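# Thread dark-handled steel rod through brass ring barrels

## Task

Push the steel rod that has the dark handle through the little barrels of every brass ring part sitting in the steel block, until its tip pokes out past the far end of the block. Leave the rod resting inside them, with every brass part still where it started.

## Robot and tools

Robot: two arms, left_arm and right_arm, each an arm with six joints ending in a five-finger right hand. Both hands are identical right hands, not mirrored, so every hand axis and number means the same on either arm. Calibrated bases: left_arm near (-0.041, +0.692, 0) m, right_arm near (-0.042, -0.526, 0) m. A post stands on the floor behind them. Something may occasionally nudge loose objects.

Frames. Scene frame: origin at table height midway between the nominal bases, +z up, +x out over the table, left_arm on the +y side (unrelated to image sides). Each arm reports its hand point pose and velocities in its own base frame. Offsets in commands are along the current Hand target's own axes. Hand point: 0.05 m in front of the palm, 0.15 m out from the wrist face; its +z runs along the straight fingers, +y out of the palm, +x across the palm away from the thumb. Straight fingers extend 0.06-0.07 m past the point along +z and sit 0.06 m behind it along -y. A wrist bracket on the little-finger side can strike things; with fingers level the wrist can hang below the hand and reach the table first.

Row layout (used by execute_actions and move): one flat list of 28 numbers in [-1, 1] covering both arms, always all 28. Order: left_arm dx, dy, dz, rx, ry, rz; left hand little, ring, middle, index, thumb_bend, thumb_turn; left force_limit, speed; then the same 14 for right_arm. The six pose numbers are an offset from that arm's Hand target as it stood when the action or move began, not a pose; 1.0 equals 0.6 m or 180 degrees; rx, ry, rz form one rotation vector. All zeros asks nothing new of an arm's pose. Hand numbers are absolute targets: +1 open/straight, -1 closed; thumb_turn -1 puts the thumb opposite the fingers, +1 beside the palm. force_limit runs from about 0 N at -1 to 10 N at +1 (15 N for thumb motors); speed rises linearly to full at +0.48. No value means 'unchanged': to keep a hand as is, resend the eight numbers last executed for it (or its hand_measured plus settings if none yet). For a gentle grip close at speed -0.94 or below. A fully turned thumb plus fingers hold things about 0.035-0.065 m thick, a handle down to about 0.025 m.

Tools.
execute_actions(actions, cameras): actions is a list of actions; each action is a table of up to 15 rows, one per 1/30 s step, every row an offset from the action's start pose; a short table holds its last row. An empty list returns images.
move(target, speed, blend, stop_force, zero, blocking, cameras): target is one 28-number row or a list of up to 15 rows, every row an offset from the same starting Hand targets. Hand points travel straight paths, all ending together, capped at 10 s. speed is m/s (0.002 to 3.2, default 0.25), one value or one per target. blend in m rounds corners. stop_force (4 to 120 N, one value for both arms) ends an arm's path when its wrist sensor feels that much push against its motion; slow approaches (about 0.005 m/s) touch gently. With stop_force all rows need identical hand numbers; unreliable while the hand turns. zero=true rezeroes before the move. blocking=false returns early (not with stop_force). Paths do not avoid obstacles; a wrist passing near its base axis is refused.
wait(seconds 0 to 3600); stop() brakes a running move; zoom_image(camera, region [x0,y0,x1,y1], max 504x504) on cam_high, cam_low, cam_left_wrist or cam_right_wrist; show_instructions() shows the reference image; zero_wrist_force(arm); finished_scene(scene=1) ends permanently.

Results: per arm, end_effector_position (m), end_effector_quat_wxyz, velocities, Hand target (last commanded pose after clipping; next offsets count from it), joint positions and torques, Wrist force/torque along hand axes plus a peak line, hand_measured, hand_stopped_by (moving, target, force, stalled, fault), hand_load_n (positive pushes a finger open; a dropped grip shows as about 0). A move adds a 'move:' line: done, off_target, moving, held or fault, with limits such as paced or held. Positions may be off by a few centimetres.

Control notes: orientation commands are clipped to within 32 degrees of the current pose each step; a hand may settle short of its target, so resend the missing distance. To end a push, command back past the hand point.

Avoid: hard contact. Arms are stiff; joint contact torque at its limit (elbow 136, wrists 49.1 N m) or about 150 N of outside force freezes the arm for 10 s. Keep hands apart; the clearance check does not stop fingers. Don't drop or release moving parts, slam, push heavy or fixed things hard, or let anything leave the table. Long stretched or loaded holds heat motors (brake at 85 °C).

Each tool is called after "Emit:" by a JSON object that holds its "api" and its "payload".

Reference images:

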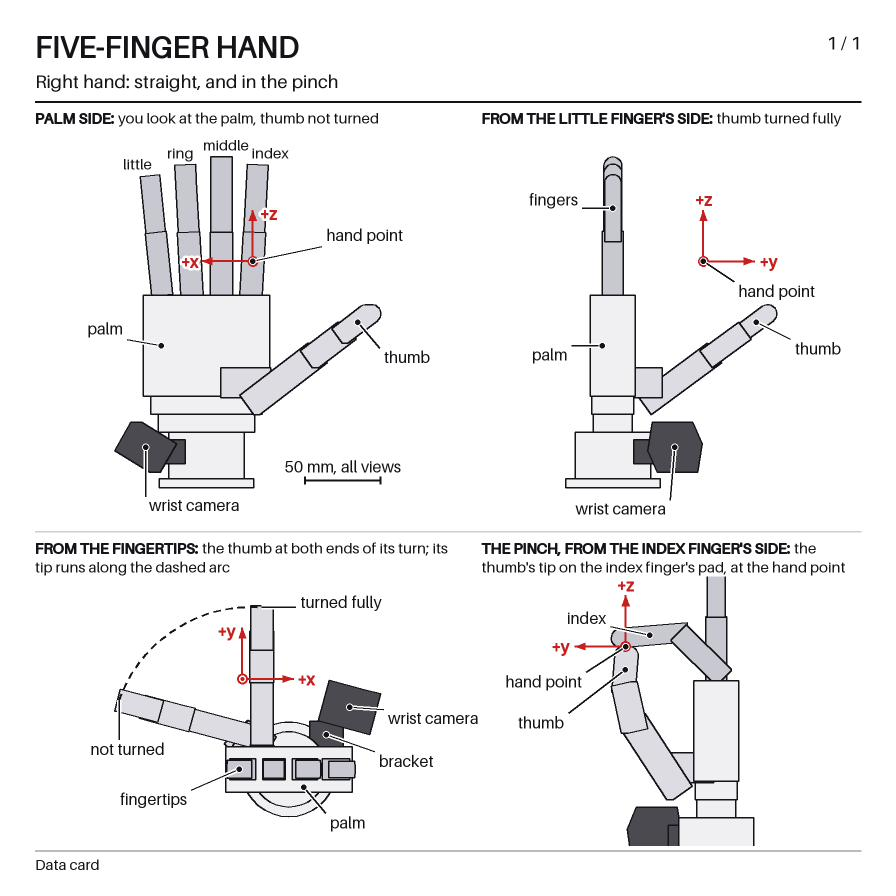

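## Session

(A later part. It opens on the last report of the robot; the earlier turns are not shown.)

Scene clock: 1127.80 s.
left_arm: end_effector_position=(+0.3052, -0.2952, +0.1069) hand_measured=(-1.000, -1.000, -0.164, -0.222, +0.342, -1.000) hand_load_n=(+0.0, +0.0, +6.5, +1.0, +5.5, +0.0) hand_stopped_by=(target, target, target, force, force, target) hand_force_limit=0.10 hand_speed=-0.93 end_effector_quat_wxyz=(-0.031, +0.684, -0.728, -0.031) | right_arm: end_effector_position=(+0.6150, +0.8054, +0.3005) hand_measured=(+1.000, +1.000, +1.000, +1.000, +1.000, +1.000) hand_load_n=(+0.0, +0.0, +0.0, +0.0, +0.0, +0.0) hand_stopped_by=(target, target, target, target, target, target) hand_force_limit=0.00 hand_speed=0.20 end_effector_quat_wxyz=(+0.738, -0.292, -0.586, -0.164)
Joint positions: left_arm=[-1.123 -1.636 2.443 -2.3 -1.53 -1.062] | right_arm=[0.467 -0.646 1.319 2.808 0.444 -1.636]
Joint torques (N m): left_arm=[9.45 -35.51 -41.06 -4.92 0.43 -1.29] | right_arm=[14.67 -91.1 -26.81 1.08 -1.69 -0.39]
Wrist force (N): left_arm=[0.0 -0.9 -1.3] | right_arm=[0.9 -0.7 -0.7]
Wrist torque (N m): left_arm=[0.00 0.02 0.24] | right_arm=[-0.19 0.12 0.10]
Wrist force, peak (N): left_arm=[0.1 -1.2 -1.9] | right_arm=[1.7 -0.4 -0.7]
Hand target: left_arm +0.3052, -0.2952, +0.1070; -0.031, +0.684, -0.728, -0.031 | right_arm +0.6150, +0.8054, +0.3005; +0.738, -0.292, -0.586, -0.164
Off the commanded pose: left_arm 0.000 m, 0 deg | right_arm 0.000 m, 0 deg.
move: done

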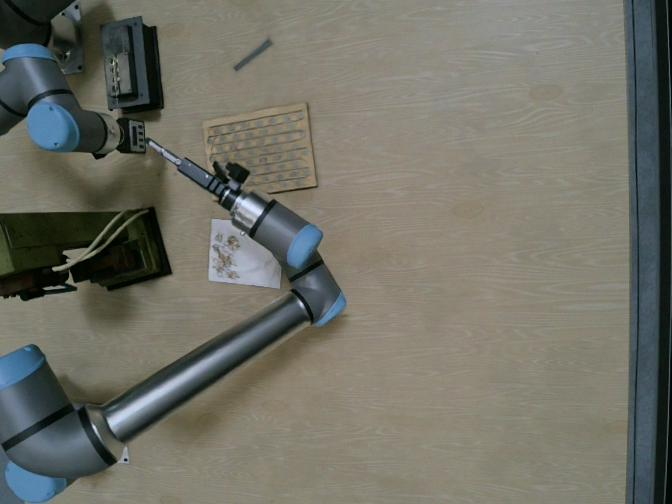

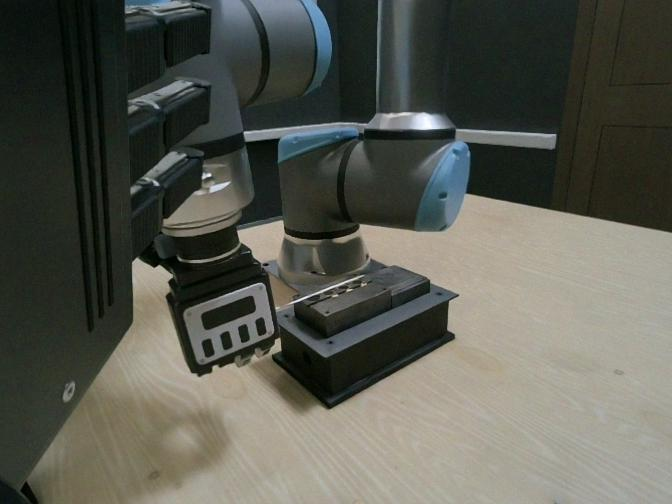

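Emit:
{"api": "move", "payload": {"target": [0.0955,-0.0128,-0.0084,0,-0.0039,0,-1,-1,-0.165,-0.5,0.05,-1,0.1,-0.93,0,0,0,0,0,0,1,1,1,1,1,1,0,0.2], "speed": 0.04, "cameras": ["cam_high","cam_right_wrist"]}}

Emit:
{"api": "zoom_image", "payload": {"camera": "cam_right_wrist", "region": [220, 240, 380, 360]}}

Emit:
{"api": "zoom_image", "payload": {"camera": "cam_high", "region": [95, 30, 145, 120]}}

Scene clock: 1143.90 s.
left_arm: end_effector_position=(+0.3093, -0.3533, +0.1071) hand_measured=(-1.000, -1.000, -0.164, -0.222, +0.342, -1.000) hand_load_n=(+0.0, +0.0, +6.5, +1.0, +5.5, +0.0) hand_stopped_by=(target, target, target, force, force, target) hand_force_limit=0.10 hand_speed=-0.93 end_effector_quat_wxyz=(-0.035, +0.684, -0.728, -0.035) | right_arm: end_effector_position=(+0.6150, +0.8054, +0.3005) hand_measured=(+1.000, +1.000, +1.000, +1.000, +1.000, +1.000) hand_load_n=(-0.5, +0.0, +0.0, +0.0, +0.0, +0.0) hand_stopped_by=(target, target, target, target, target, target) hand_force_limit=0.00 hand_speed=0.20 end_effector_quat_wxyz=(+0.738, -0.292, -0.586, -0.164)
Joint positions: left_arm=[-1.167 -1.554 2.361 -2.288 -1.528 -1.106] | right_arm=[0.467 -0.646 1.319 2.808 0.444 -1.636]
Joint torques (N m): left_arm=[9.25 -41.92 -24.59 -3.81 3.85 1.81] | right_arm=[15.56 -91.84 -26.65 1.17 -1.66 -0.26]
Wrist force (N): left_arm=[-0.3 -0.5 -0.8] | right_arm=[1.3 -0.4 -0.6]
Wrist torque (N m): left_arm=[0.06 0.09 0.27] | right_arm=[-0.14 0.06 0.14]
Wrist force, peak (N): left_arm=[0.7 -1.2 -1.3] | right_arm=[1.7 -0.3 -0.9]
Hand target: left_arm +0.3093, -0.3530, +0.1070; -0.035, +0.684, -0.728, -0.035 | right_arm +0.6150, +0.8054, +0.3005; +0.738, -0.292, -0.586, -0.164
Off the commanded pose: left_arm 0.000 m, 0 deg | right_arm 0.000 m, 0 deg.
move: done

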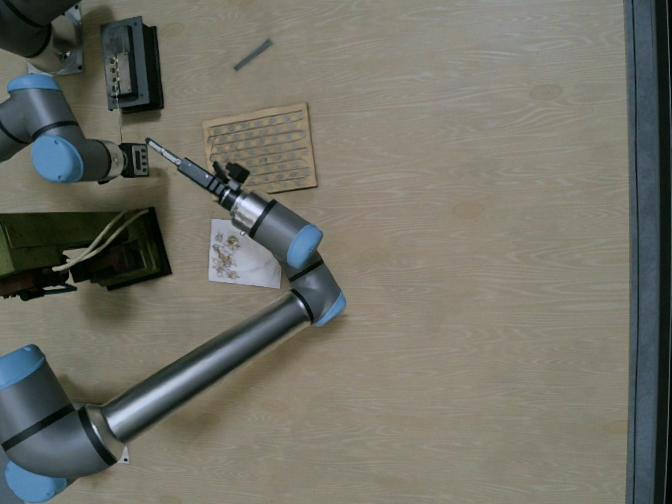

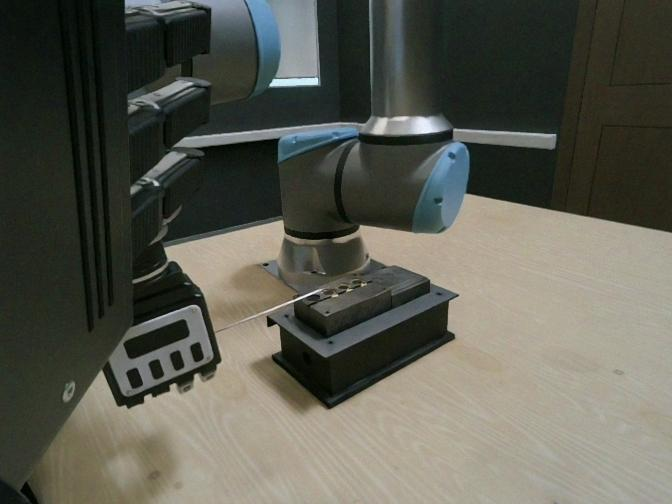

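Scaled by 3.150.

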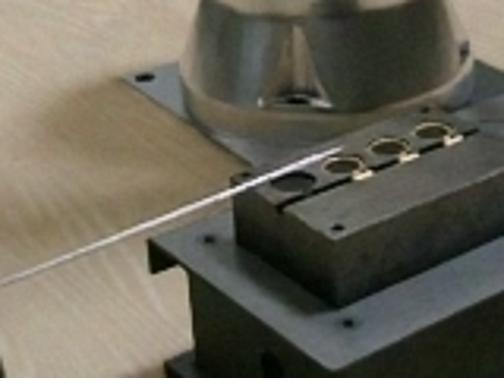

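Scaled by 5.600.

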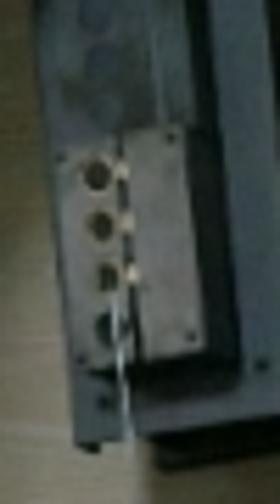

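Emit:
{"api": "move", "payload": {"target": [0.0021,0.0067,0.0166,0,0,0,-1,-1,-0.165,-0.5,0.05,-1,0.1,-0.93,0,0,0,0,0,0,1,1,1,1,1,1,0,0.2], "speed": 0.02, "stop_force": 5, "cameras": ["cam_high","cam_right_wrist"]}}

Emit:
{"api": "zoom_image", "payload": {"camera": "cam_right_wrist", "region": [220, 240, 380, 360]}}

Emit:
{"api": "zoom_image", "payload": {"camera": "cam_high", "region": [95, 30, 145, 120]}}

Scene clock: 1156.93 s.
left_arm: end_effector_position=(+0.3053, -0.3531, +0.0970) hand_measured=(-1.000, -1.000, -0.164, -0.222, +0.342, -1.000) hand_load_n=(+0.0, +0.0, +6.5, +1.0, +5.5, +0.0) hand_stopped_by=(target, target, target, force, force, target) hand_force_limit=0.10 hand_speed=-0.93 end_effector_quat_wxyz=(-0.035, +0.684, -0.728, -0.035) | right_arm: end_effector_position=(+0.6150, +0.8054, +0.3005) hand_measured=(+1.000, +1.000, +1.000, +1.000, +1.000, +1.000) hand_load_n=(+0.0, +0.0, +0.0, +0.0, +0.0, +0.0) hand_stopped_by=(target, target, target, target, target, target) hand_force_limit=0.00 hand_speed=0.20 end_effector_quat_wxyz=(+0.738, -0.292, -0.586, -0.164)
Joint positions: left_arm=[-1.174 -1.542 2.374 -2.313 -1.529 -1.113] | right_arm=[0.467 -0.646 1.319 2.808 0.444 -1.636]
Joint torques (N m): left_arm=[9.51 -43.71 -42.15 -1.79 -2.62 2.09] | right_arm=[15.15 -90.73 -26.88 1.07 -1.58 -0.54]
Wrist force (N): left_arm=[0.3 -0.8 -1.1] | right_arm=[1.1 -0.2 -0.5]
Wrist torque (N m): left_arm=[0.04 0.02 0.30] | right_arm=[-0.13 0.09 0.12]
Wrist force, peak (N): left_arm=[-0.1 -1.4 -1.1] | right_arm=[1.8 -0.6 -0.4]
Hand target: left_arm +0.3053, -0.3531, +0.0970; -0.035, +0.684, -0.728, -0.035 | right_arm +0.6150, +0.8054, +0.3005; +0.738, -0.292, -0.586, -0.164
Off the commanded pose: left_arm 0.000 m, 0 deg | right_arm 0.000 m, 0 deg.
move: done

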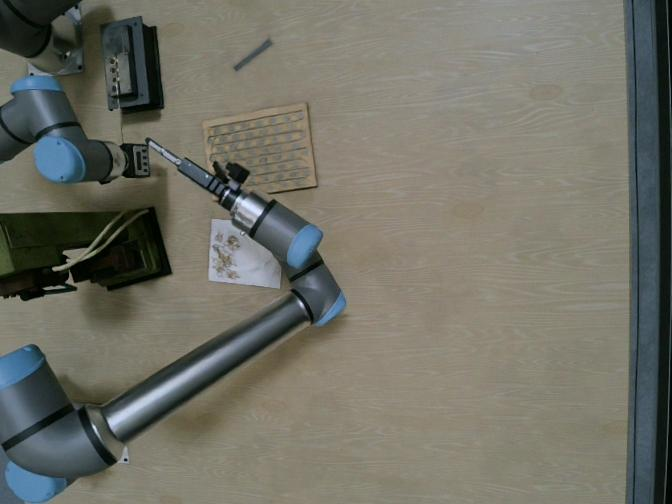

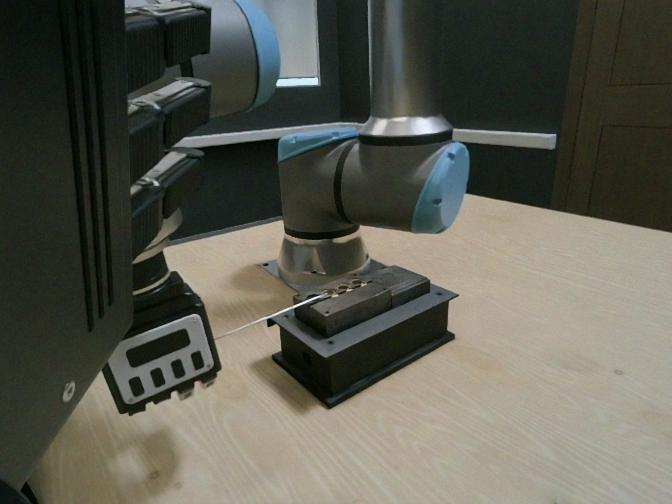

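Scaled by 3.150.

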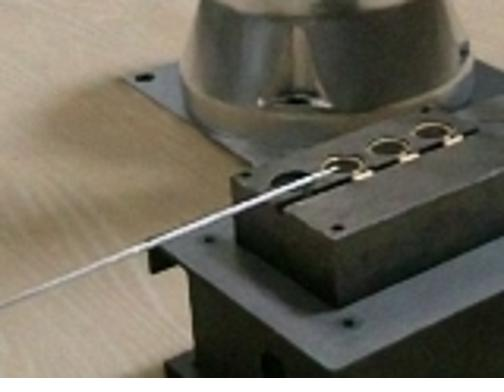

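Scaled by 5.600.

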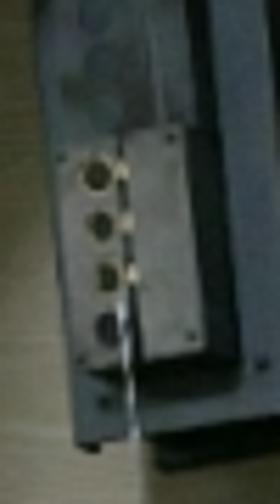

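Emit:
{"api": "move", "payload": {"target": [0.0008,-0.0017,0.0091,0,0,0,-1,-1,-0.165,-0.5,0.05,-1,0.1,-0.93,0,0,0,0,0,0,1,1,1,1,1,1,0,0.2], "speed": 0.01, "stop_force": 4, "cameras": ["cam_high","cam_right_wrist"]}}

Emit:
{"api": "zoom_image", "payload": {"camera": "cam_right_wrist", "region": [260, 260, 380, 350]}}

Emit:
{"api": "zoom_image", "payload": {"camera": "cam_high", "region": [95, 30, 145, 120]}}

Scene clock: 1164.77 s.
left_arm: end_effector_position=(+0.3063, -0.3530, +0.0915) hand_measured=(-1.000, -1.000, -0.164, -0.222, +0.342, -1.000) hand_load_n=(+0.0, +0.0, +7.0, +0.0, +5.5, +0.0) hand_stopped_by=(target, target, target, force, force, target) hand_force_limit=0.10 hand_speed=-0.93 end_effector_quat_wxyz=(-0.035, +0.684, -0.728, -0.035) | right_arm: end_effector_position=(+0.6150, +0.8054, +0.3005) hand_measured=(+1.000, +1.000, +1.000, +1.000, +1.000, +1.000) hand_load_n=(+0.0, +0.0, +0.0, +0.0, +0.0, +0.0) hand_stopped_by=(target, target, target, target, target, target) hand_force_limit=0.00 hand_speed=0.20 end_effector_quat_wxyz=(+0.738, -0.292, -0.586, -0.164)
Joint positions: left_arm=[-1.172 -1.531 2.377 -2.327 -1.529 -1.111] | right_arm=[0.467 -0.646 1.319 2.808 0.444 -1.636]
Joint torques (N m): left_arm=[-1 -43.77 -35.58 -1.86 3.25 -0.38] | right_arm=[14.42 -89.83 -26.78 1.28 -1.65 -0.59]
Wrist force (N): left_arm=[0.2 -1.0 -1.4] | right_arm=[1.3 0.0 -0.2]
Wrist torque (N m): left_arm=[-0.02 0.03 -0.02] | right_arm=[-0.09 0.06 0.15]
Wrist force, peak (N): left_arm=[0.2 -1.0 -1.4] | right_arm=[2.0 -0.5 -0.3]
Hand target: left_arm +0.3063, -0.3531, +0.0915; -0.035, +0.684, -0.728, -0.035 | right_arm +0.6150, +0.8054, +0.3005; +0.738, -0.292, -0.586, -0.164
Off the commanded pose: left_arm 0.000 m, 0 deg | right_arm 0.000 m, 0 deg.
move: done

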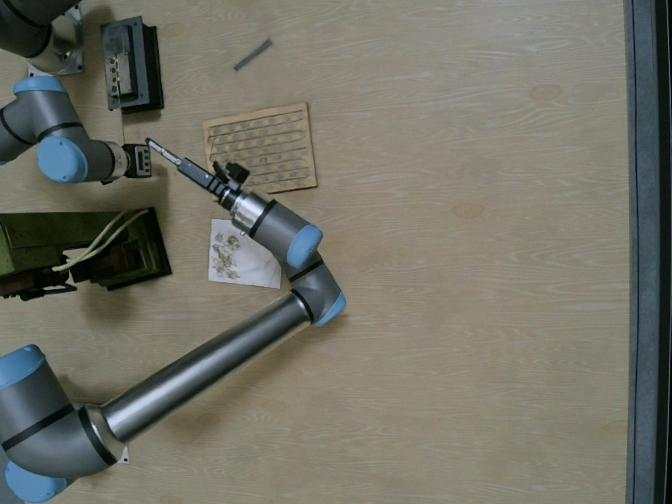

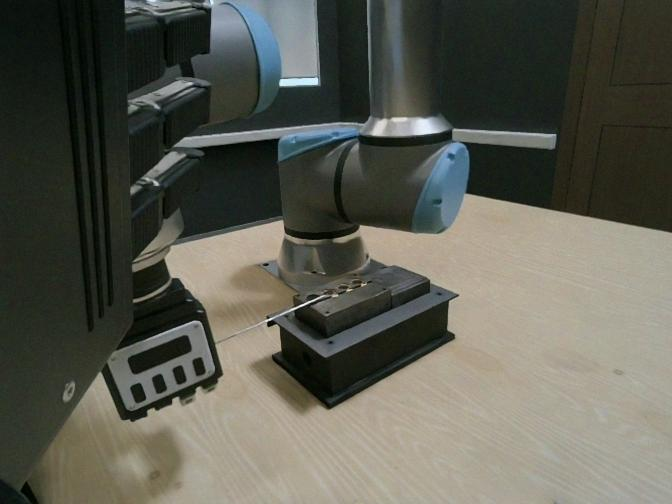

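Scaled by 4.200.

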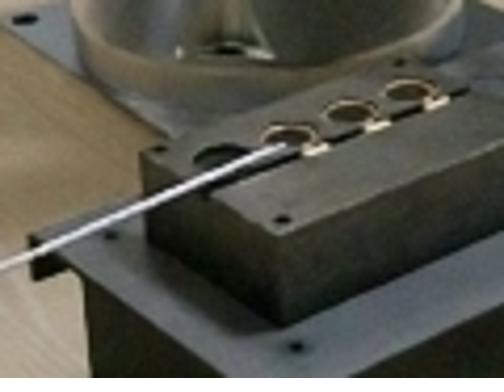

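Scaled by 5.600.

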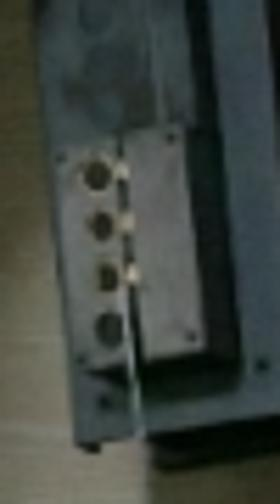

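Emit:
{"api": "move", "payload": {"target": [0.0008,0.0008,0.0083,0,0,0,-1,-1,-0.165,-0.5,0.05,-1,0.1,-0.93,0,0,0,0,0,0,1,1,1,1,1,1,0,0.2], "speed": 0.01, "stop_force": 4, "cameras": ["cam_high","cam_right_wrist"]}}

Emit:
{"api": "zoom_image", "payload": {"camera": "cam_right_wrist", "region": [260, 260, 380, 350]}}

Emit:
{"api": "zoom_image", "payload": {"camera": "cam_high", "region": [95, 30, 145, 120]}}

Scene clock: 1172.13 s.
left_arm: end_effector_position=(+0.3058, -0.3530, +0.0865) hand_measured=(-1.000, -1.000, -0.164, -0.222, +0.342, -1.000) hand_load_n=(+0.0, +0.0, +9.0, +0.0, +6.0, -1.0) hand_stopped_by=(target, target, target, force, force, target) hand_force_limit=0.10 hand_speed=-0.93 end_effector_quat_wxyz=(-0.035, +0.684, -0.728, -0.035) | right_arm: end_effector_position=(+0.6150, +0.8054, +0.3005) hand_measured=(+1.000, +1.000, +1.000, +1.000, +1.000, +1.000) hand_load_n=(+0.0, +0.0, +0.0, +0.0, +0.0, +0.0) hand_stopped_by=(target, target, target, target, target, target) hand_force_limit=0.00 hand_speed=0.20 end_effector_quat_wxyz=(+0.738, -0.292, -0.586, -0.164)
Joint positions: left_arm=[-1.173 -1.523 2.382 -2.34 -1.529 -1.112] | right_arm=[0.467 -0.646 1.319 2.808 0.444 -1.636]
Joint torques (N m): left_arm=[-5.52 -44.65 -41.7 -2.38 -2.93 0.7] | right_arm=[15.45 -91.71 -26.75 1 -1.66 -0.53]
Wrist force (N): left_arm=[0.1 -0.5 -1.6] | right_arm=[1.1 -0.2 -0.4]
Wrist torque (N m): left_arm=[0.02 -0.08 0.28] | right_arm=[-0.12 0.09 0.13]
Wrist force, peak (N): left_arm=[-0.3 -0.6 -2.0] | right_arm=[1.5 -0.3 -1.4]
Hand target: left_arm +0.3058, -0.3530, +0.0865; -0.035, +0.684, -0.728, -0.035 | right_arm +0.6150, +0.8054, +0.3005; +0.738, -0.292, -0.586, -0.164
Off the commanded pose: left_arm 0.000 m, 0 deg | right_arm 0.000 m, 0 deg.
move: done

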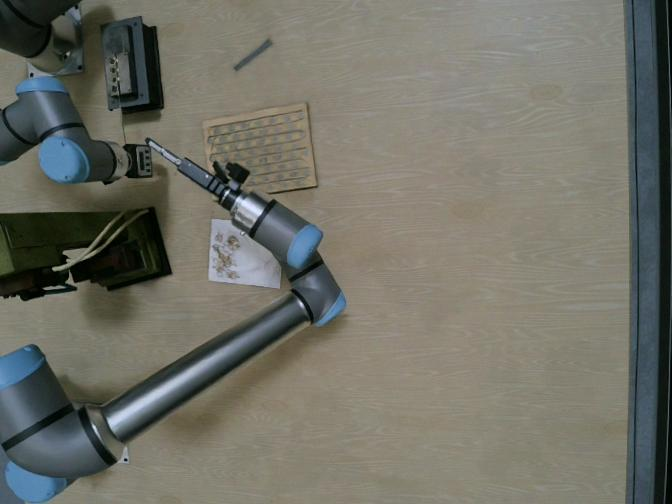

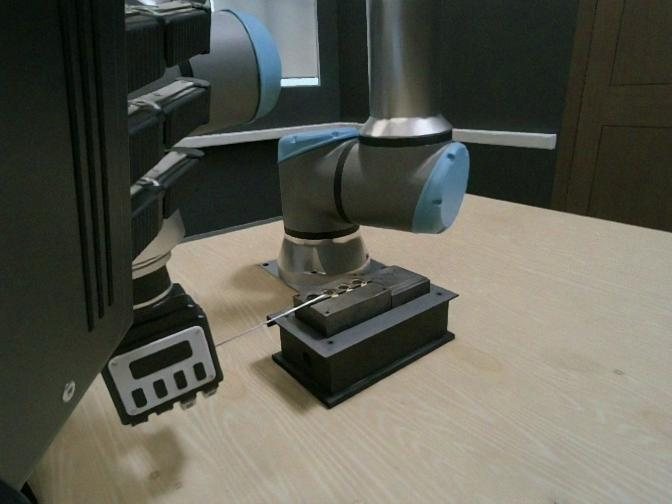

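Scaled by 4.200.

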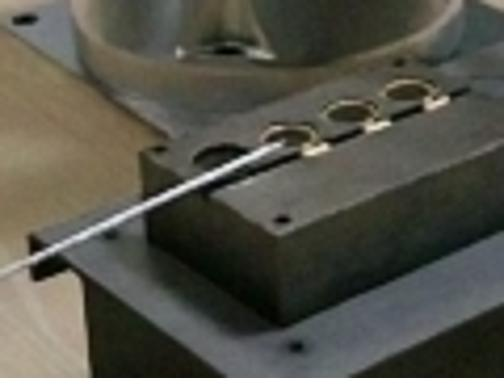

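Scaled by 5.600.

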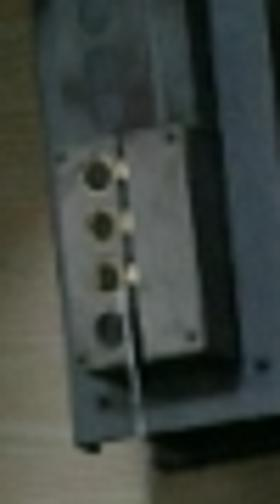

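Emit:
{"api": "move", "payload": {"target": [[-0.0008,0,-0.0083,0,0,0,-1,-1,-0.165,-0.5,0.05,-1,0.1,-0.93,0,0,0,0,0,0,1,1,1,1,1,1,0,0.2],[-0.0021,-0.0067,-0.0166,0,0.0139,0,-1,-1,-0.165,-0.5,0.05,-1,0.1,-0.93,0,0,0,0,0,0,1,1,1,1,1,1,0,0.2]], "speed": 0.01, "cameras": ["cam_high","cam_right_wrist"]}}

Emit:
{"api": "zoom_image", "payload": {"camera": "cam_right_wrist", "region": [210, 260, 370, 360]}}

Emit:
{"api": "zoom_image", "payload": {"camera": "cam_high", "region": [105, 50, 135, 110]}}

Scene clock: 1183.73 s.
left_arm: end_effector_position=(+0.3099, -0.3530, +0.0966) hand_measured=(-1.000, -1.000, -0.164, -0.222, +0.342, -1.000) hand_load_n=(+0.0, +0.0, +6.5, +1.0, +5.5, +0.0) hand_stopped_by=(target, target, target, force, force, target) hand_force_limit=0.10 hand_speed=-0.93 end_effector_quat_wxyz=(-0.019, +0.684, -0.729, -0.020) | right_arm: end_effector_position=(+0.6150, +0.8054, +0.3005) hand_measured=(+1.000, +1.000, +1.000, +1.000, +1.000, +1.000) hand_load_n=(-0.5, +0.0, +0.0, +0.0, +0.0, +0.0) hand_stopped_by=(target, target, target, target, target, target) hand_force_limit=0.00 hand_speed=0.20 end_effector_quat_wxyz=(+0.738, -0.292, -0.586, -0.164)
Joint positions: left_arm=[-1.156 -1.546 2.386 -2.361 -1.547 -1.094] | right_arm=[0.467 -0.646 1.319 2.808 0.444 -1.636]
Joint torques (N m): left_arm=[-1.17 -35.34 -26.46 -4.04 -2.36 0.65] | right_arm=[14.72 -90.02 -26.08 1.19 -1.81 -0.83]
Wrist force (N): left_arm=[0.2 -1.0 -1.0] | right_arm=[1.4 -0.3 -0.4]
Wrist torque (N m): left_arm=[-0.04 0.00 0.00] | right_arm=[-0.14 0.05 0.14]
Wrist force, peak (N): left_arm=[0.0 -0.5 -2.1] | right_arm=[2.2 -0.4 -0.7]
Hand target: left_arm +0.3099, -0.3530, +0.0965; -0.020, +0.684, -0.729, -0.020 | right_arm +0.6150, +0.8054, +0.3005; +0.738, -0.292, -0.586, -0.164
Off the commanded pose: left_arm 0.000 m, 0 deg | right_arm 0.000 m, 0 deg.
move: done

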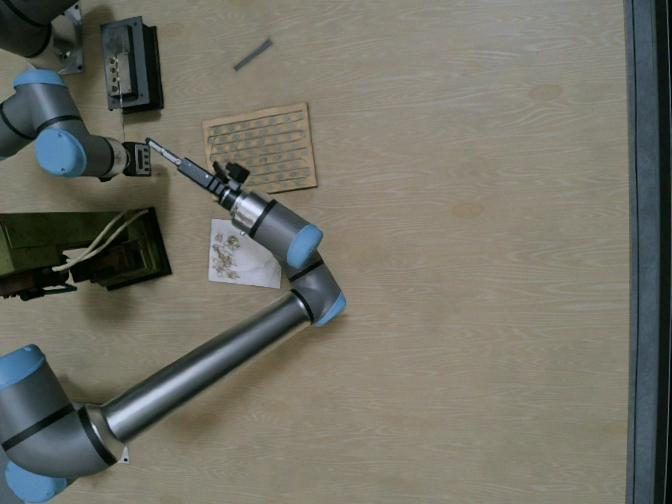

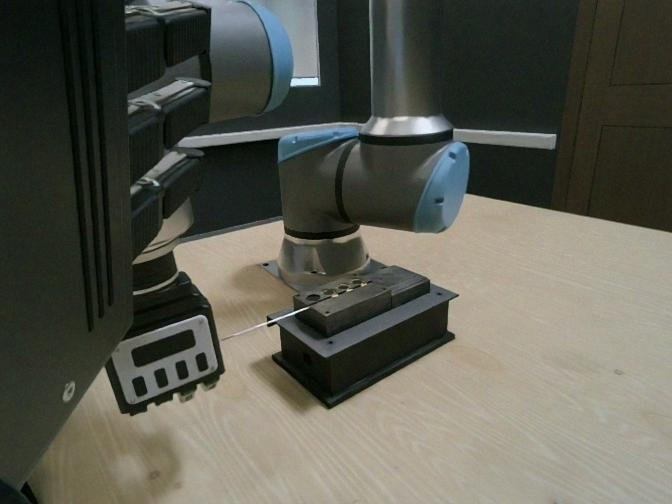

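Scaled by 3.150.

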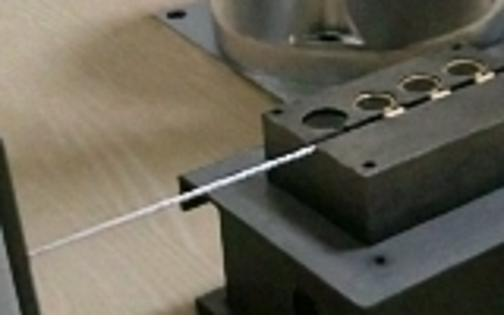

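Scaled by 8.400.

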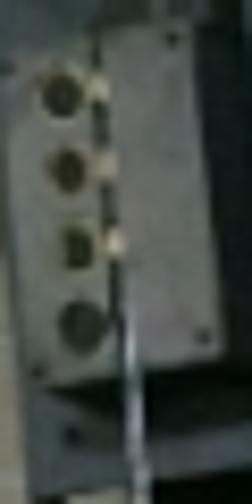

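Emit:
{"api": "zoom_image", "payload": {"camera": "cam_high", "region": [110, 75, 130, 105]}}

Emit:
{"api": "zoom_image", "payload": {"camera": "cam_right_wrist", "region": [290, 275, 350, 325]}}

Scaled by 16.800.

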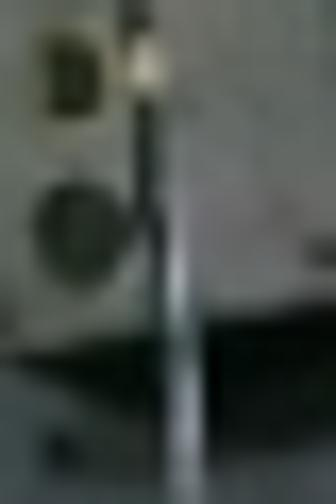

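Scaled by 8.400.

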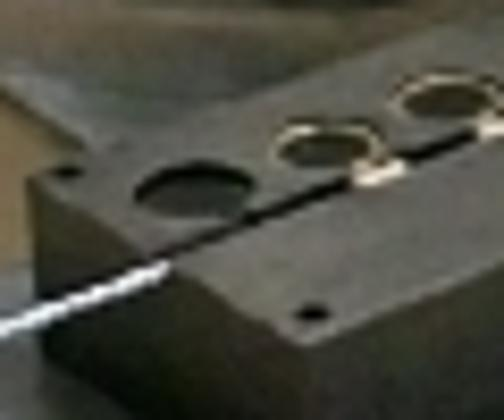

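Emit:
{"api": "move", "payload": {"target": [0.0005,0,0.0082,0,-0.01,0,-1,-1,-0.165,-0.5,0.05,-1,0.1,-0.93,0,0,0,0,0,0,1,1,1,1,1,1,0,0.2], "speed": 0.01, "cameras": ["cam_high","cam_right_wrist"]}}

Emit:
{"api": "zoom_image", "payload": {"camera": "cam_high", "region": [110, 75, 130, 105]}}

Emit:
{"api": "zoom_image", "payload": {"camera": "cam_right_wrist", "region": [280, 275, 360, 335]}}

Emit:
{"api": "zoom_image", "payload": {"camera": "cam_right_wrist", "region": [200, 260, 360, 360]}}

Scene clock: 1206.23 s.
left_arm: end_effector_position=(+0.3098, -0.3530, +0.0916) hand_measured=(-1.000, -1.000, -0.164, -0.222, +0.342, -1.000) hand_load_n=(+0.0, +0.5, +6.5, +1.0, +5.5, +0.0) hand_stopped_by=(target, target, target, force, force, target) hand_force_limit=0.10 hand_speed=-0.93 end_effector_quat_wxyz=(-0.031, +0.684, -0.728, -0.031) | right_arm: end_effector_position=(+0.6150, +0.8054, +0.3005) hand_measured=(+1.000, +1.000, +1.000, +1.000, +1.000, +1.000) hand_load_n=(+0.0, +0.0, +0.0, +0.0, +0.0, +0.0) hand_stopped_by=(target, target, target, target, target, target) hand_force_limit=0.00 hand_speed=0.20 end_effector_quat_wxyz=(+0.738, -0.292, -0.586, -0.164)
Joint positions: left_arm=[-1.163 -1.53 2.378 -2.34 -1.533 -1.102] | right_arm=[0.467 -0.646 1.319 2.808 0.444 -1.636]
Joint torques (N m): left_arm=[-8.12 -35.69 -39.42 -3.98 2.66 -0.84] | right_arm=[15.16 -89.53 -26.8 1.21 -1.67 -0.71]
Wrist force (N): left_arm=[-0.1 -0.9 -1.0] | right_arm=[1.5 -0.2 -0.4]
Wrist torque (N m): left_arm=[0.00 0.06 0.27] | right_arm=[-0.12 0.04 0.15]
Wrist force, peak (N): left_arm=[0.0 -0.8 -1.5] | right_arm=[2.0 0.1 -0.8]
Hand target: left_arm +0.3098, -0.3530, +0.0916; -0.031, +0.684, -0.728, -0.031 | right_arm +0.6150, +0.8054, +0.3005; +0.738, -0.292, -0.586, -0.164
Off the commanded pose: left_arm 0.000 m, 0 deg | right_arm 0.000 m, 0 deg.
move: done

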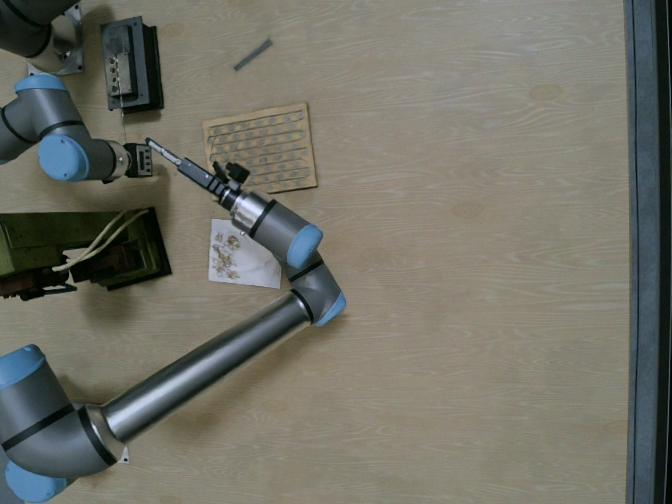

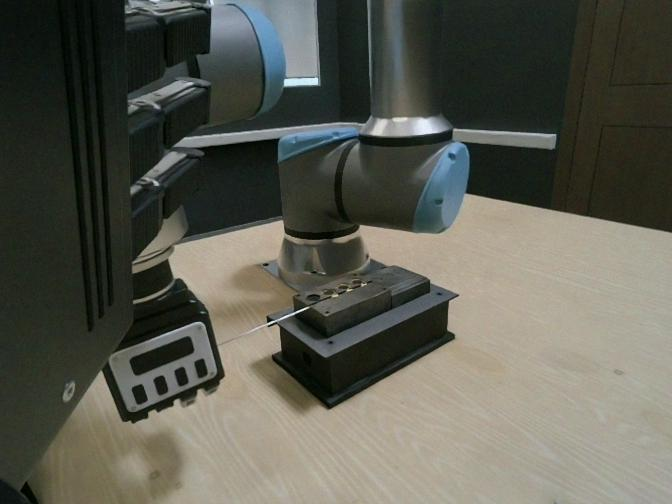

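Scaled by 16.800.

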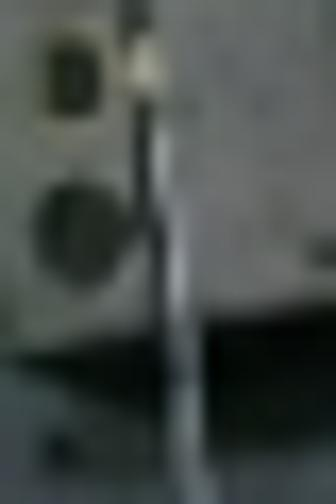

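Scaled by 6.300.

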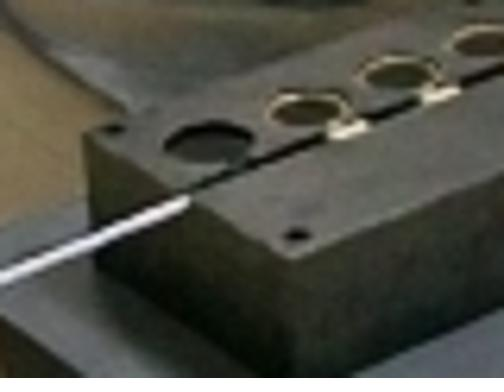

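Scaled by 3.150.

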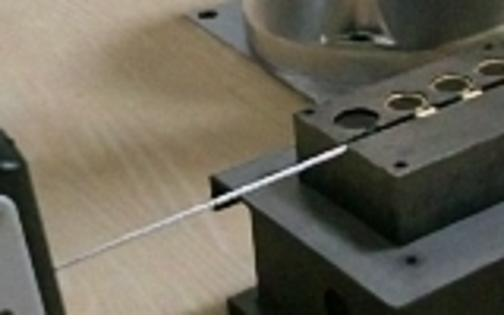

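Emit:
{"api": "move", "payload": {"target": [0.0003,0.0017,0.0017,0,0,0,-1,-1,-0.165,-0.5,0.05,-1,0.1,-0.93,0,0,0,0,0,0,1,1,1,1,1,1,0,0.2], "speed": 0.01}}

Emit:
{"api": "move", "payload": {"target": [-0.0197,0.0026,0.0017,0,0,0,-1,-1,-0.165,-0.5,0.05,-1,0.1,-0.93,0,0,0,0,0,0,1,1,1,1,1,1,0,0.2], "speed": 0.006, "stop_force": 4, "cameras": ["cam_high","cam_right_wrist"]}}

Emit:
{"api": "zoom_image", "payload": {"camera": "cam_high", "region": [110, 75, 130, 105]}}

Emit:
{"api": "zoom_image", "payload": {"camera": "cam_right_wrist", "region": [280, 275, 360, 335]}}

Scene clock: 1214.53 s.
left_arm: end_effector_position=(+0.3088, -0.3530, +0.0905) hand_measured=(-1.000, -1.000, -0.164, -0.222, +0.342, -1.000) hand_load_n=(+0.0, +0.0, +6.5, +0.5, +5.5, +0.0) hand_stopped_by=(target, target, target, force, force, target) hand_force_limit=0.10 hand_speed=-0.93 end_effector_quat_wxyz=(-0.031, +0.684, -0.728, -0.031) | right_arm: end_effector_position=(+0.6150, +0.8054, +0.3005) hand_measured=(+1.000, +1.000, +1.000, +1.000, +1.000, +1.000) hand_load_n=(+0.0, +0.0, +0.0, +0.0, +0.0, +0.0) hand_stopped_by=(target, target, target, target, target, target) hand_force_limit=0.00 hand_speed=0.20 end_effector_quat_wxyz=(+0.738, -0.292, -0.586, -0.164)
Joint positions: left_arm=[-1.165 -1.529 2.38 -2.343 -1.534 -1.104] | right_arm=[0.467 -0.646 1.319 2.808 0.444 -1.636]
Joint torques (N m): left_arm=[-4.5 -23.88 -35.34 -2.99 -3.72 0.96] | right_arm=[15.4 -91.21 -26.98 0.98 -1.54 -0.59]
Wrist force (N): left_arm=[0.1 -1.1 -1.2] | right_arm=[1.1 0.0 -0.4]
Wrist torque (N m): left_arm=[-0.02 0.02 0.29] | right_arm=[-0.08 0.09 0.14]
Wrist force, peak (N): left_arm=[-0.1 -0.9 -1.5] | right_arm=[1.7 -0.6 -0.9]
Hand target: left_arm +0.3088, -0.3530, +0.0906; -0.031, +0.684, -0.728, -0.031 | right_arm +0.6150, +0.8054, +0.3005; +0.738, -0.292, -0.586, -0.164
Off the commanded pose: left_arm 0.000 m, 0 deg | right_arm 0.000 m, 0 deg.
move: done

Scene clock: 1217.13 s.
left_arm: end_effector_position=(+0.3080, -0.3410, +0.0906) hand_measured=(-1.000, -1.000, -0.164, -0.222, +0.342, -1.000) hand_load_n=(+0.0, +0.0, +7.0, +0.5, +5.5, +0.0) hand_stopped_by=(target, target, target, force, force, target) hand_force_limit=0.10 hand_speed=-0.93 end_effector_quat_wxyz=(-0.031, +0.684, -0.728, -0.031) | right_arm: end_effector_position=(+0.6150, +0.8054, +0.3005) hand_measured=(+1.000, +1.000, +1.000, +1.000, +1.000, +1.000) hand_load_n=(+0.0, +0.0, +0.0, +0.0, +0.0, +0.0) hand_stopped_by=(target, target, target, target, target, target) hand_force_limit=0.00 hand_speed=0.20 end_effector_quat_wxyz=(+0.738, -0.292, -0.586, -0.164)
Joint positions: left_arm=[-1.157 -1.545 2.396 -2.344 -1.533 -1.096] | right_arm=[0.467 -0.646 1.319 2.808 0.444 -1.636]
Joint torques (N m): left_arm=[-0.98 -24.71 -37.5 -5.94 3.59 -0.25] | right_arm=[15.2 -91.94 -26.45 1.2 -1.66 -0.53]
Wrist force (N): left_arm=[0.1 -0.6 -1.1] | right_arm=[1.3 -0.4 -0.4]
Wrist torque (N m): left_arm=[0.03 0.03 0.00] | right_arm=[-0.15 0.06 0.14]
Wrist force, peak (N): left_arm=[-0.2 -0.7 -1.6] | right_arm=[1.5 -0.4 -1.2]
Hand target: left_arm +0.3080, -0.3411, +0.0906; -0.031, +0.684, -0.728, -0.031 | right_arm +0.6150, +0.8054, +0.3005; +0.738, -0.292, -0.586, -0.164
Off the commanded pose: left_arm 0.000 m, 0 deg | right_arm 0.000 m, 0 deg.
move: done

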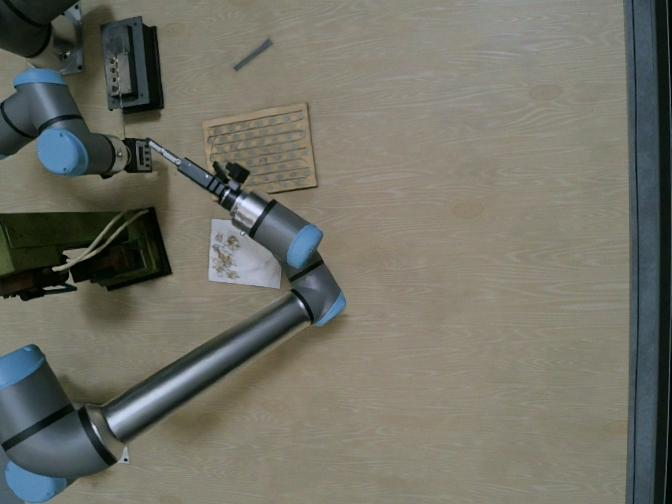

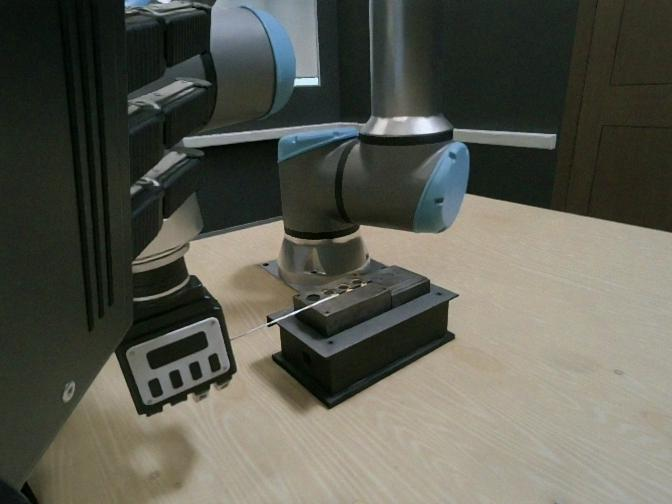

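Scaled by 16.800.

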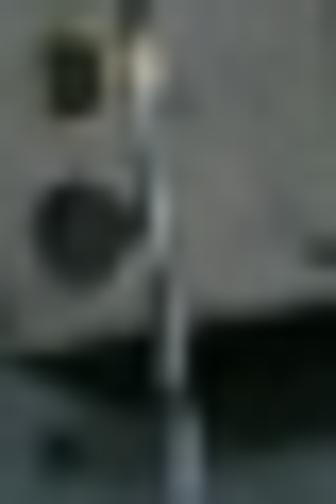

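Scaled by 6.300.

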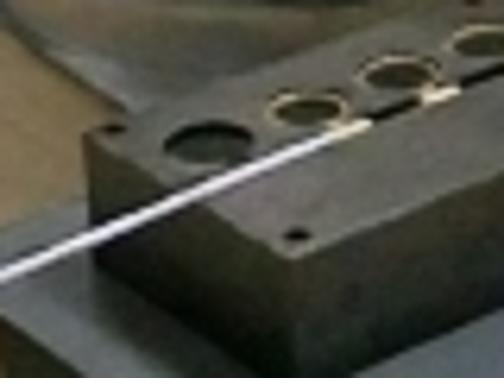

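Emit:
{"api": "zoom_image", "payload": {"camera": "cam_right_wrist", "region": [300, 280, 360, 315]}}

Emit:
{"api": "zoom_image", "payload": {"camera": "cam_high", "region": [110, 65, 126, 95]}}

Scaled by 8.400.

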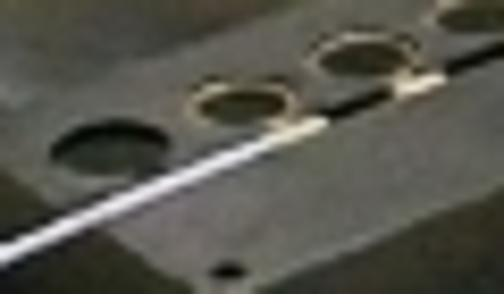

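Scaled by 16.800.

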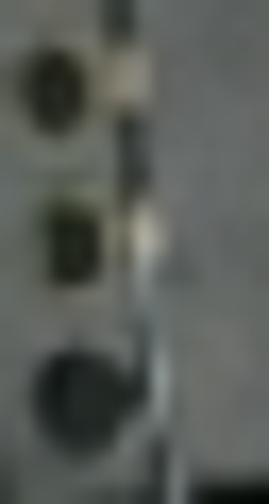

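Emit:
{"api": "move", "payload": {"target": [-0.0002,0,-0.0017,0,0,0,-1,-1,-0.165,-0.5,0.05,-1,0.1,-0.93,0,0,0,0,0,0,1,1,1,1,1,1,0,0.2], "speed": 0.01}}

Emit:
{"api": "move", "payload": {"target": [-0.0132,0.0018,0.0011,0,0,0,-1,-1,-0.165,-0.5,0.05,-1,0.1,-0.93,0,0,0,0,0,0,1,1,1,1,1,1,0,0.2], "speed": 0.006, "stop_force": 4, "cameras": ["cam_high","cam_right_wrist"]}}

Emit:
{"api": "zoom_image", "payload": {"camera": "cam_high", "region": [110, 65, 126, 95]}}

Emit:
{"api": "zoom_image", "payload": {"camera": "cam_right_wrist", "region": [300, 280, 360, 315]}}

Emit:
{"api": "zoom_image", "payload": {"camera": "cam_right_wrist", "region": [210, 260, 370, 360]}}

Scene clock: 1227.13 s.
left_arm: end_effector_position=(+0.3080, -0.3411, +0.0917) hand_measured=(-1.000, -1.000, -0.164, -0.222, +0.342, -1.000) hand_load_n=(+0.0, +0.0, +7.0, +0.5, +6.0, +0.0) hand_stopped_by=(target, target, target, force, force, target) hand_force_limit=0.10 hand_speed=-0.93 end_effector_quat_wxyz=(-0.031, +0.684, -0.728, -0.031) | right_arm: end_effector_position=(+0.6150, +0.8054, +0.3005) hand_measured=(+1.000, +1.000, +1.000, +1.000, +1.000, +1.000) hand_load_n=(+0.0, +0.0, +0.0, +0.0, +0.0, +0.0) hand_stopped_by=(target, target, target, target, target, target) hand_force_limit=0.00 hand_speed=0.20 end_effector_quat_wxyz=(+0.738, -0.292, -0.586, -0.164)
Joint positions: left_arm=[-1.157 -1.547 2.395 -2.341 -1.533 -1.096] | right_arm=[0.467 -0.646 1.319 2.808 0.444 -1.636]
Joint torques (N m): left_arm=[-4.15 -30.51 -35.83 -5.42 2.77 0.59] | right_arm=[14.96 -89.99 -26.65 1.15 -1.56 -0.5]
Wrist force (N): left_arm=[0.0 -0.9 -1.0] | right_arm=[1.2 -0.2 -0.6]
Wrist torque (N m): left_arm=[-0.01 0.05 -0.01] | right_arm=[-0.10 0.08 0.13]
Wrist force, peak (N): left_arm=[0.1 -1.1 -1.5] | right_arm=[1.5 0.1 -1.2]
Hand target: left_arm +0.3080, -0.3411, +0.0916; -0.031, +0.684, -0.728, -0.031 | right_arm +0.6150, +0.8054, +0.3005; +0.738, -0.292, -0.586, -0.164
Off the commanded pose: left_arm 0.000 m, 0 deg | right_arm 0.000 m, 0 deg.
move: done

Scene clock: 1229.10 s.
left_arm: end_effector_position=(+0.3074, -0.3330, +0.0916) hand_measured=(-1.000, -1.000, -0.164, -0.222, +0.342, -1.000) hand_load_n=(+0.0, +0.0, +7.0, +1.0, +5.5, +0.0) hand_stopped_by=(target, target, target, force, force, target) hand_force_limit=0.10 hand_speed=-0.93 end_effector_quat_wxyz=(-0.031, +0.684, -0.728, -0.031) | right_arm: end_effector_position=(+0.6150, +0.8054, +0.3005) hand_measured=(+1.000, +1.000, +1.000, +1.000, +1.000, +1.000) hand_load_n=(+0.0, +0.0, +0.5, +0.0, +0.0, +0.0) hand_stopped_by=(target, target, target, target, target, target) hand_force_limit=0.00 hand_speed=0.20 end_effector_quat_wxyz=(+0.738, -0.292, -0.586, -0.164)
Joint positions: left_arm=[-1.152 -1.558 2.407 -2.341 -1.532 -1.091] | right_arm=[0.467 -0.646 1.319 2.808 0.444 -1.636]
Joint torques (N m): left_arm=[-1.81 -24.45 -37.12 -5.86 3.62 -0.2] | right_arm=[15.79 -90.18 -26.89 1.26 -1.72 -0.55]
Wrist force (N): left_arm=[0.3 -0.7 -1.3] | right_arm=[1.4 -0.2 -0.1]
Wrist torque (N m): left_arm=[0.04 0.02 0.01] | right_arm=[-0.13 0.04 0.15]
Wrist force, peak (N): left_arm=[0.1 -1.3 -1.2] | right_arm=[1.8 0.1 -1.0]
Hand target: left_arm +0.3074, -0.3331, +0.0916; -0.031, +0.684, -0.728, -0.031 | right_arm +0.6150, +0.8054, +0.3005; +0.738, -0.292, -0.586, -0.164
Off the commanded pose: left_arm 0.000 m, 0 deg | right_arm 0.000 m, 0 deg.
move: done

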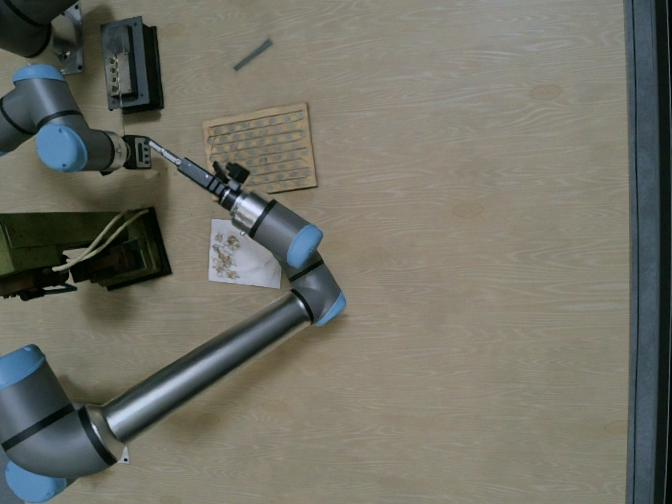

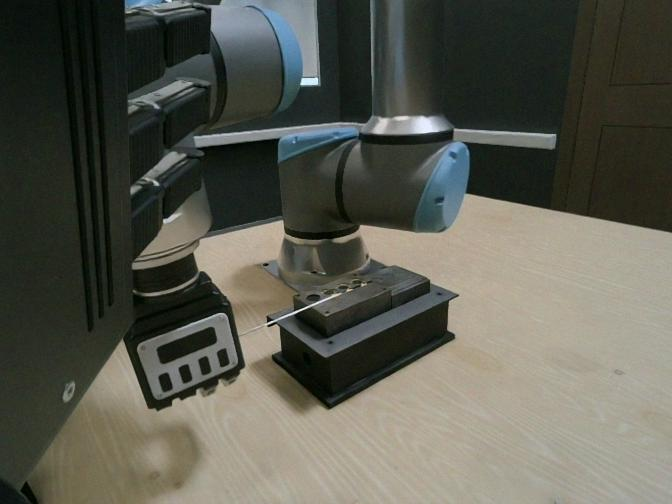

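Scaled by 16.800.

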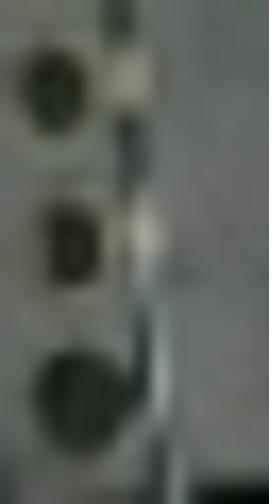

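Scaled by 8.400.

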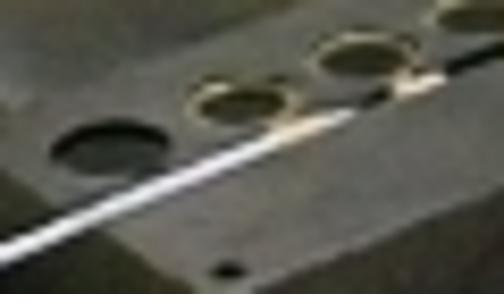

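Scaled by 3.150.

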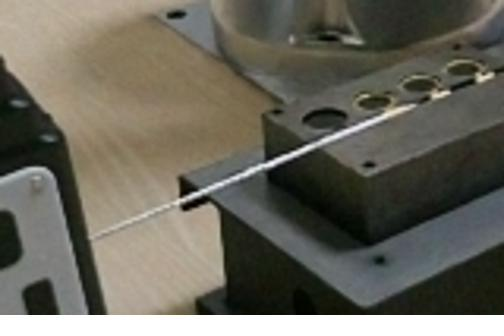

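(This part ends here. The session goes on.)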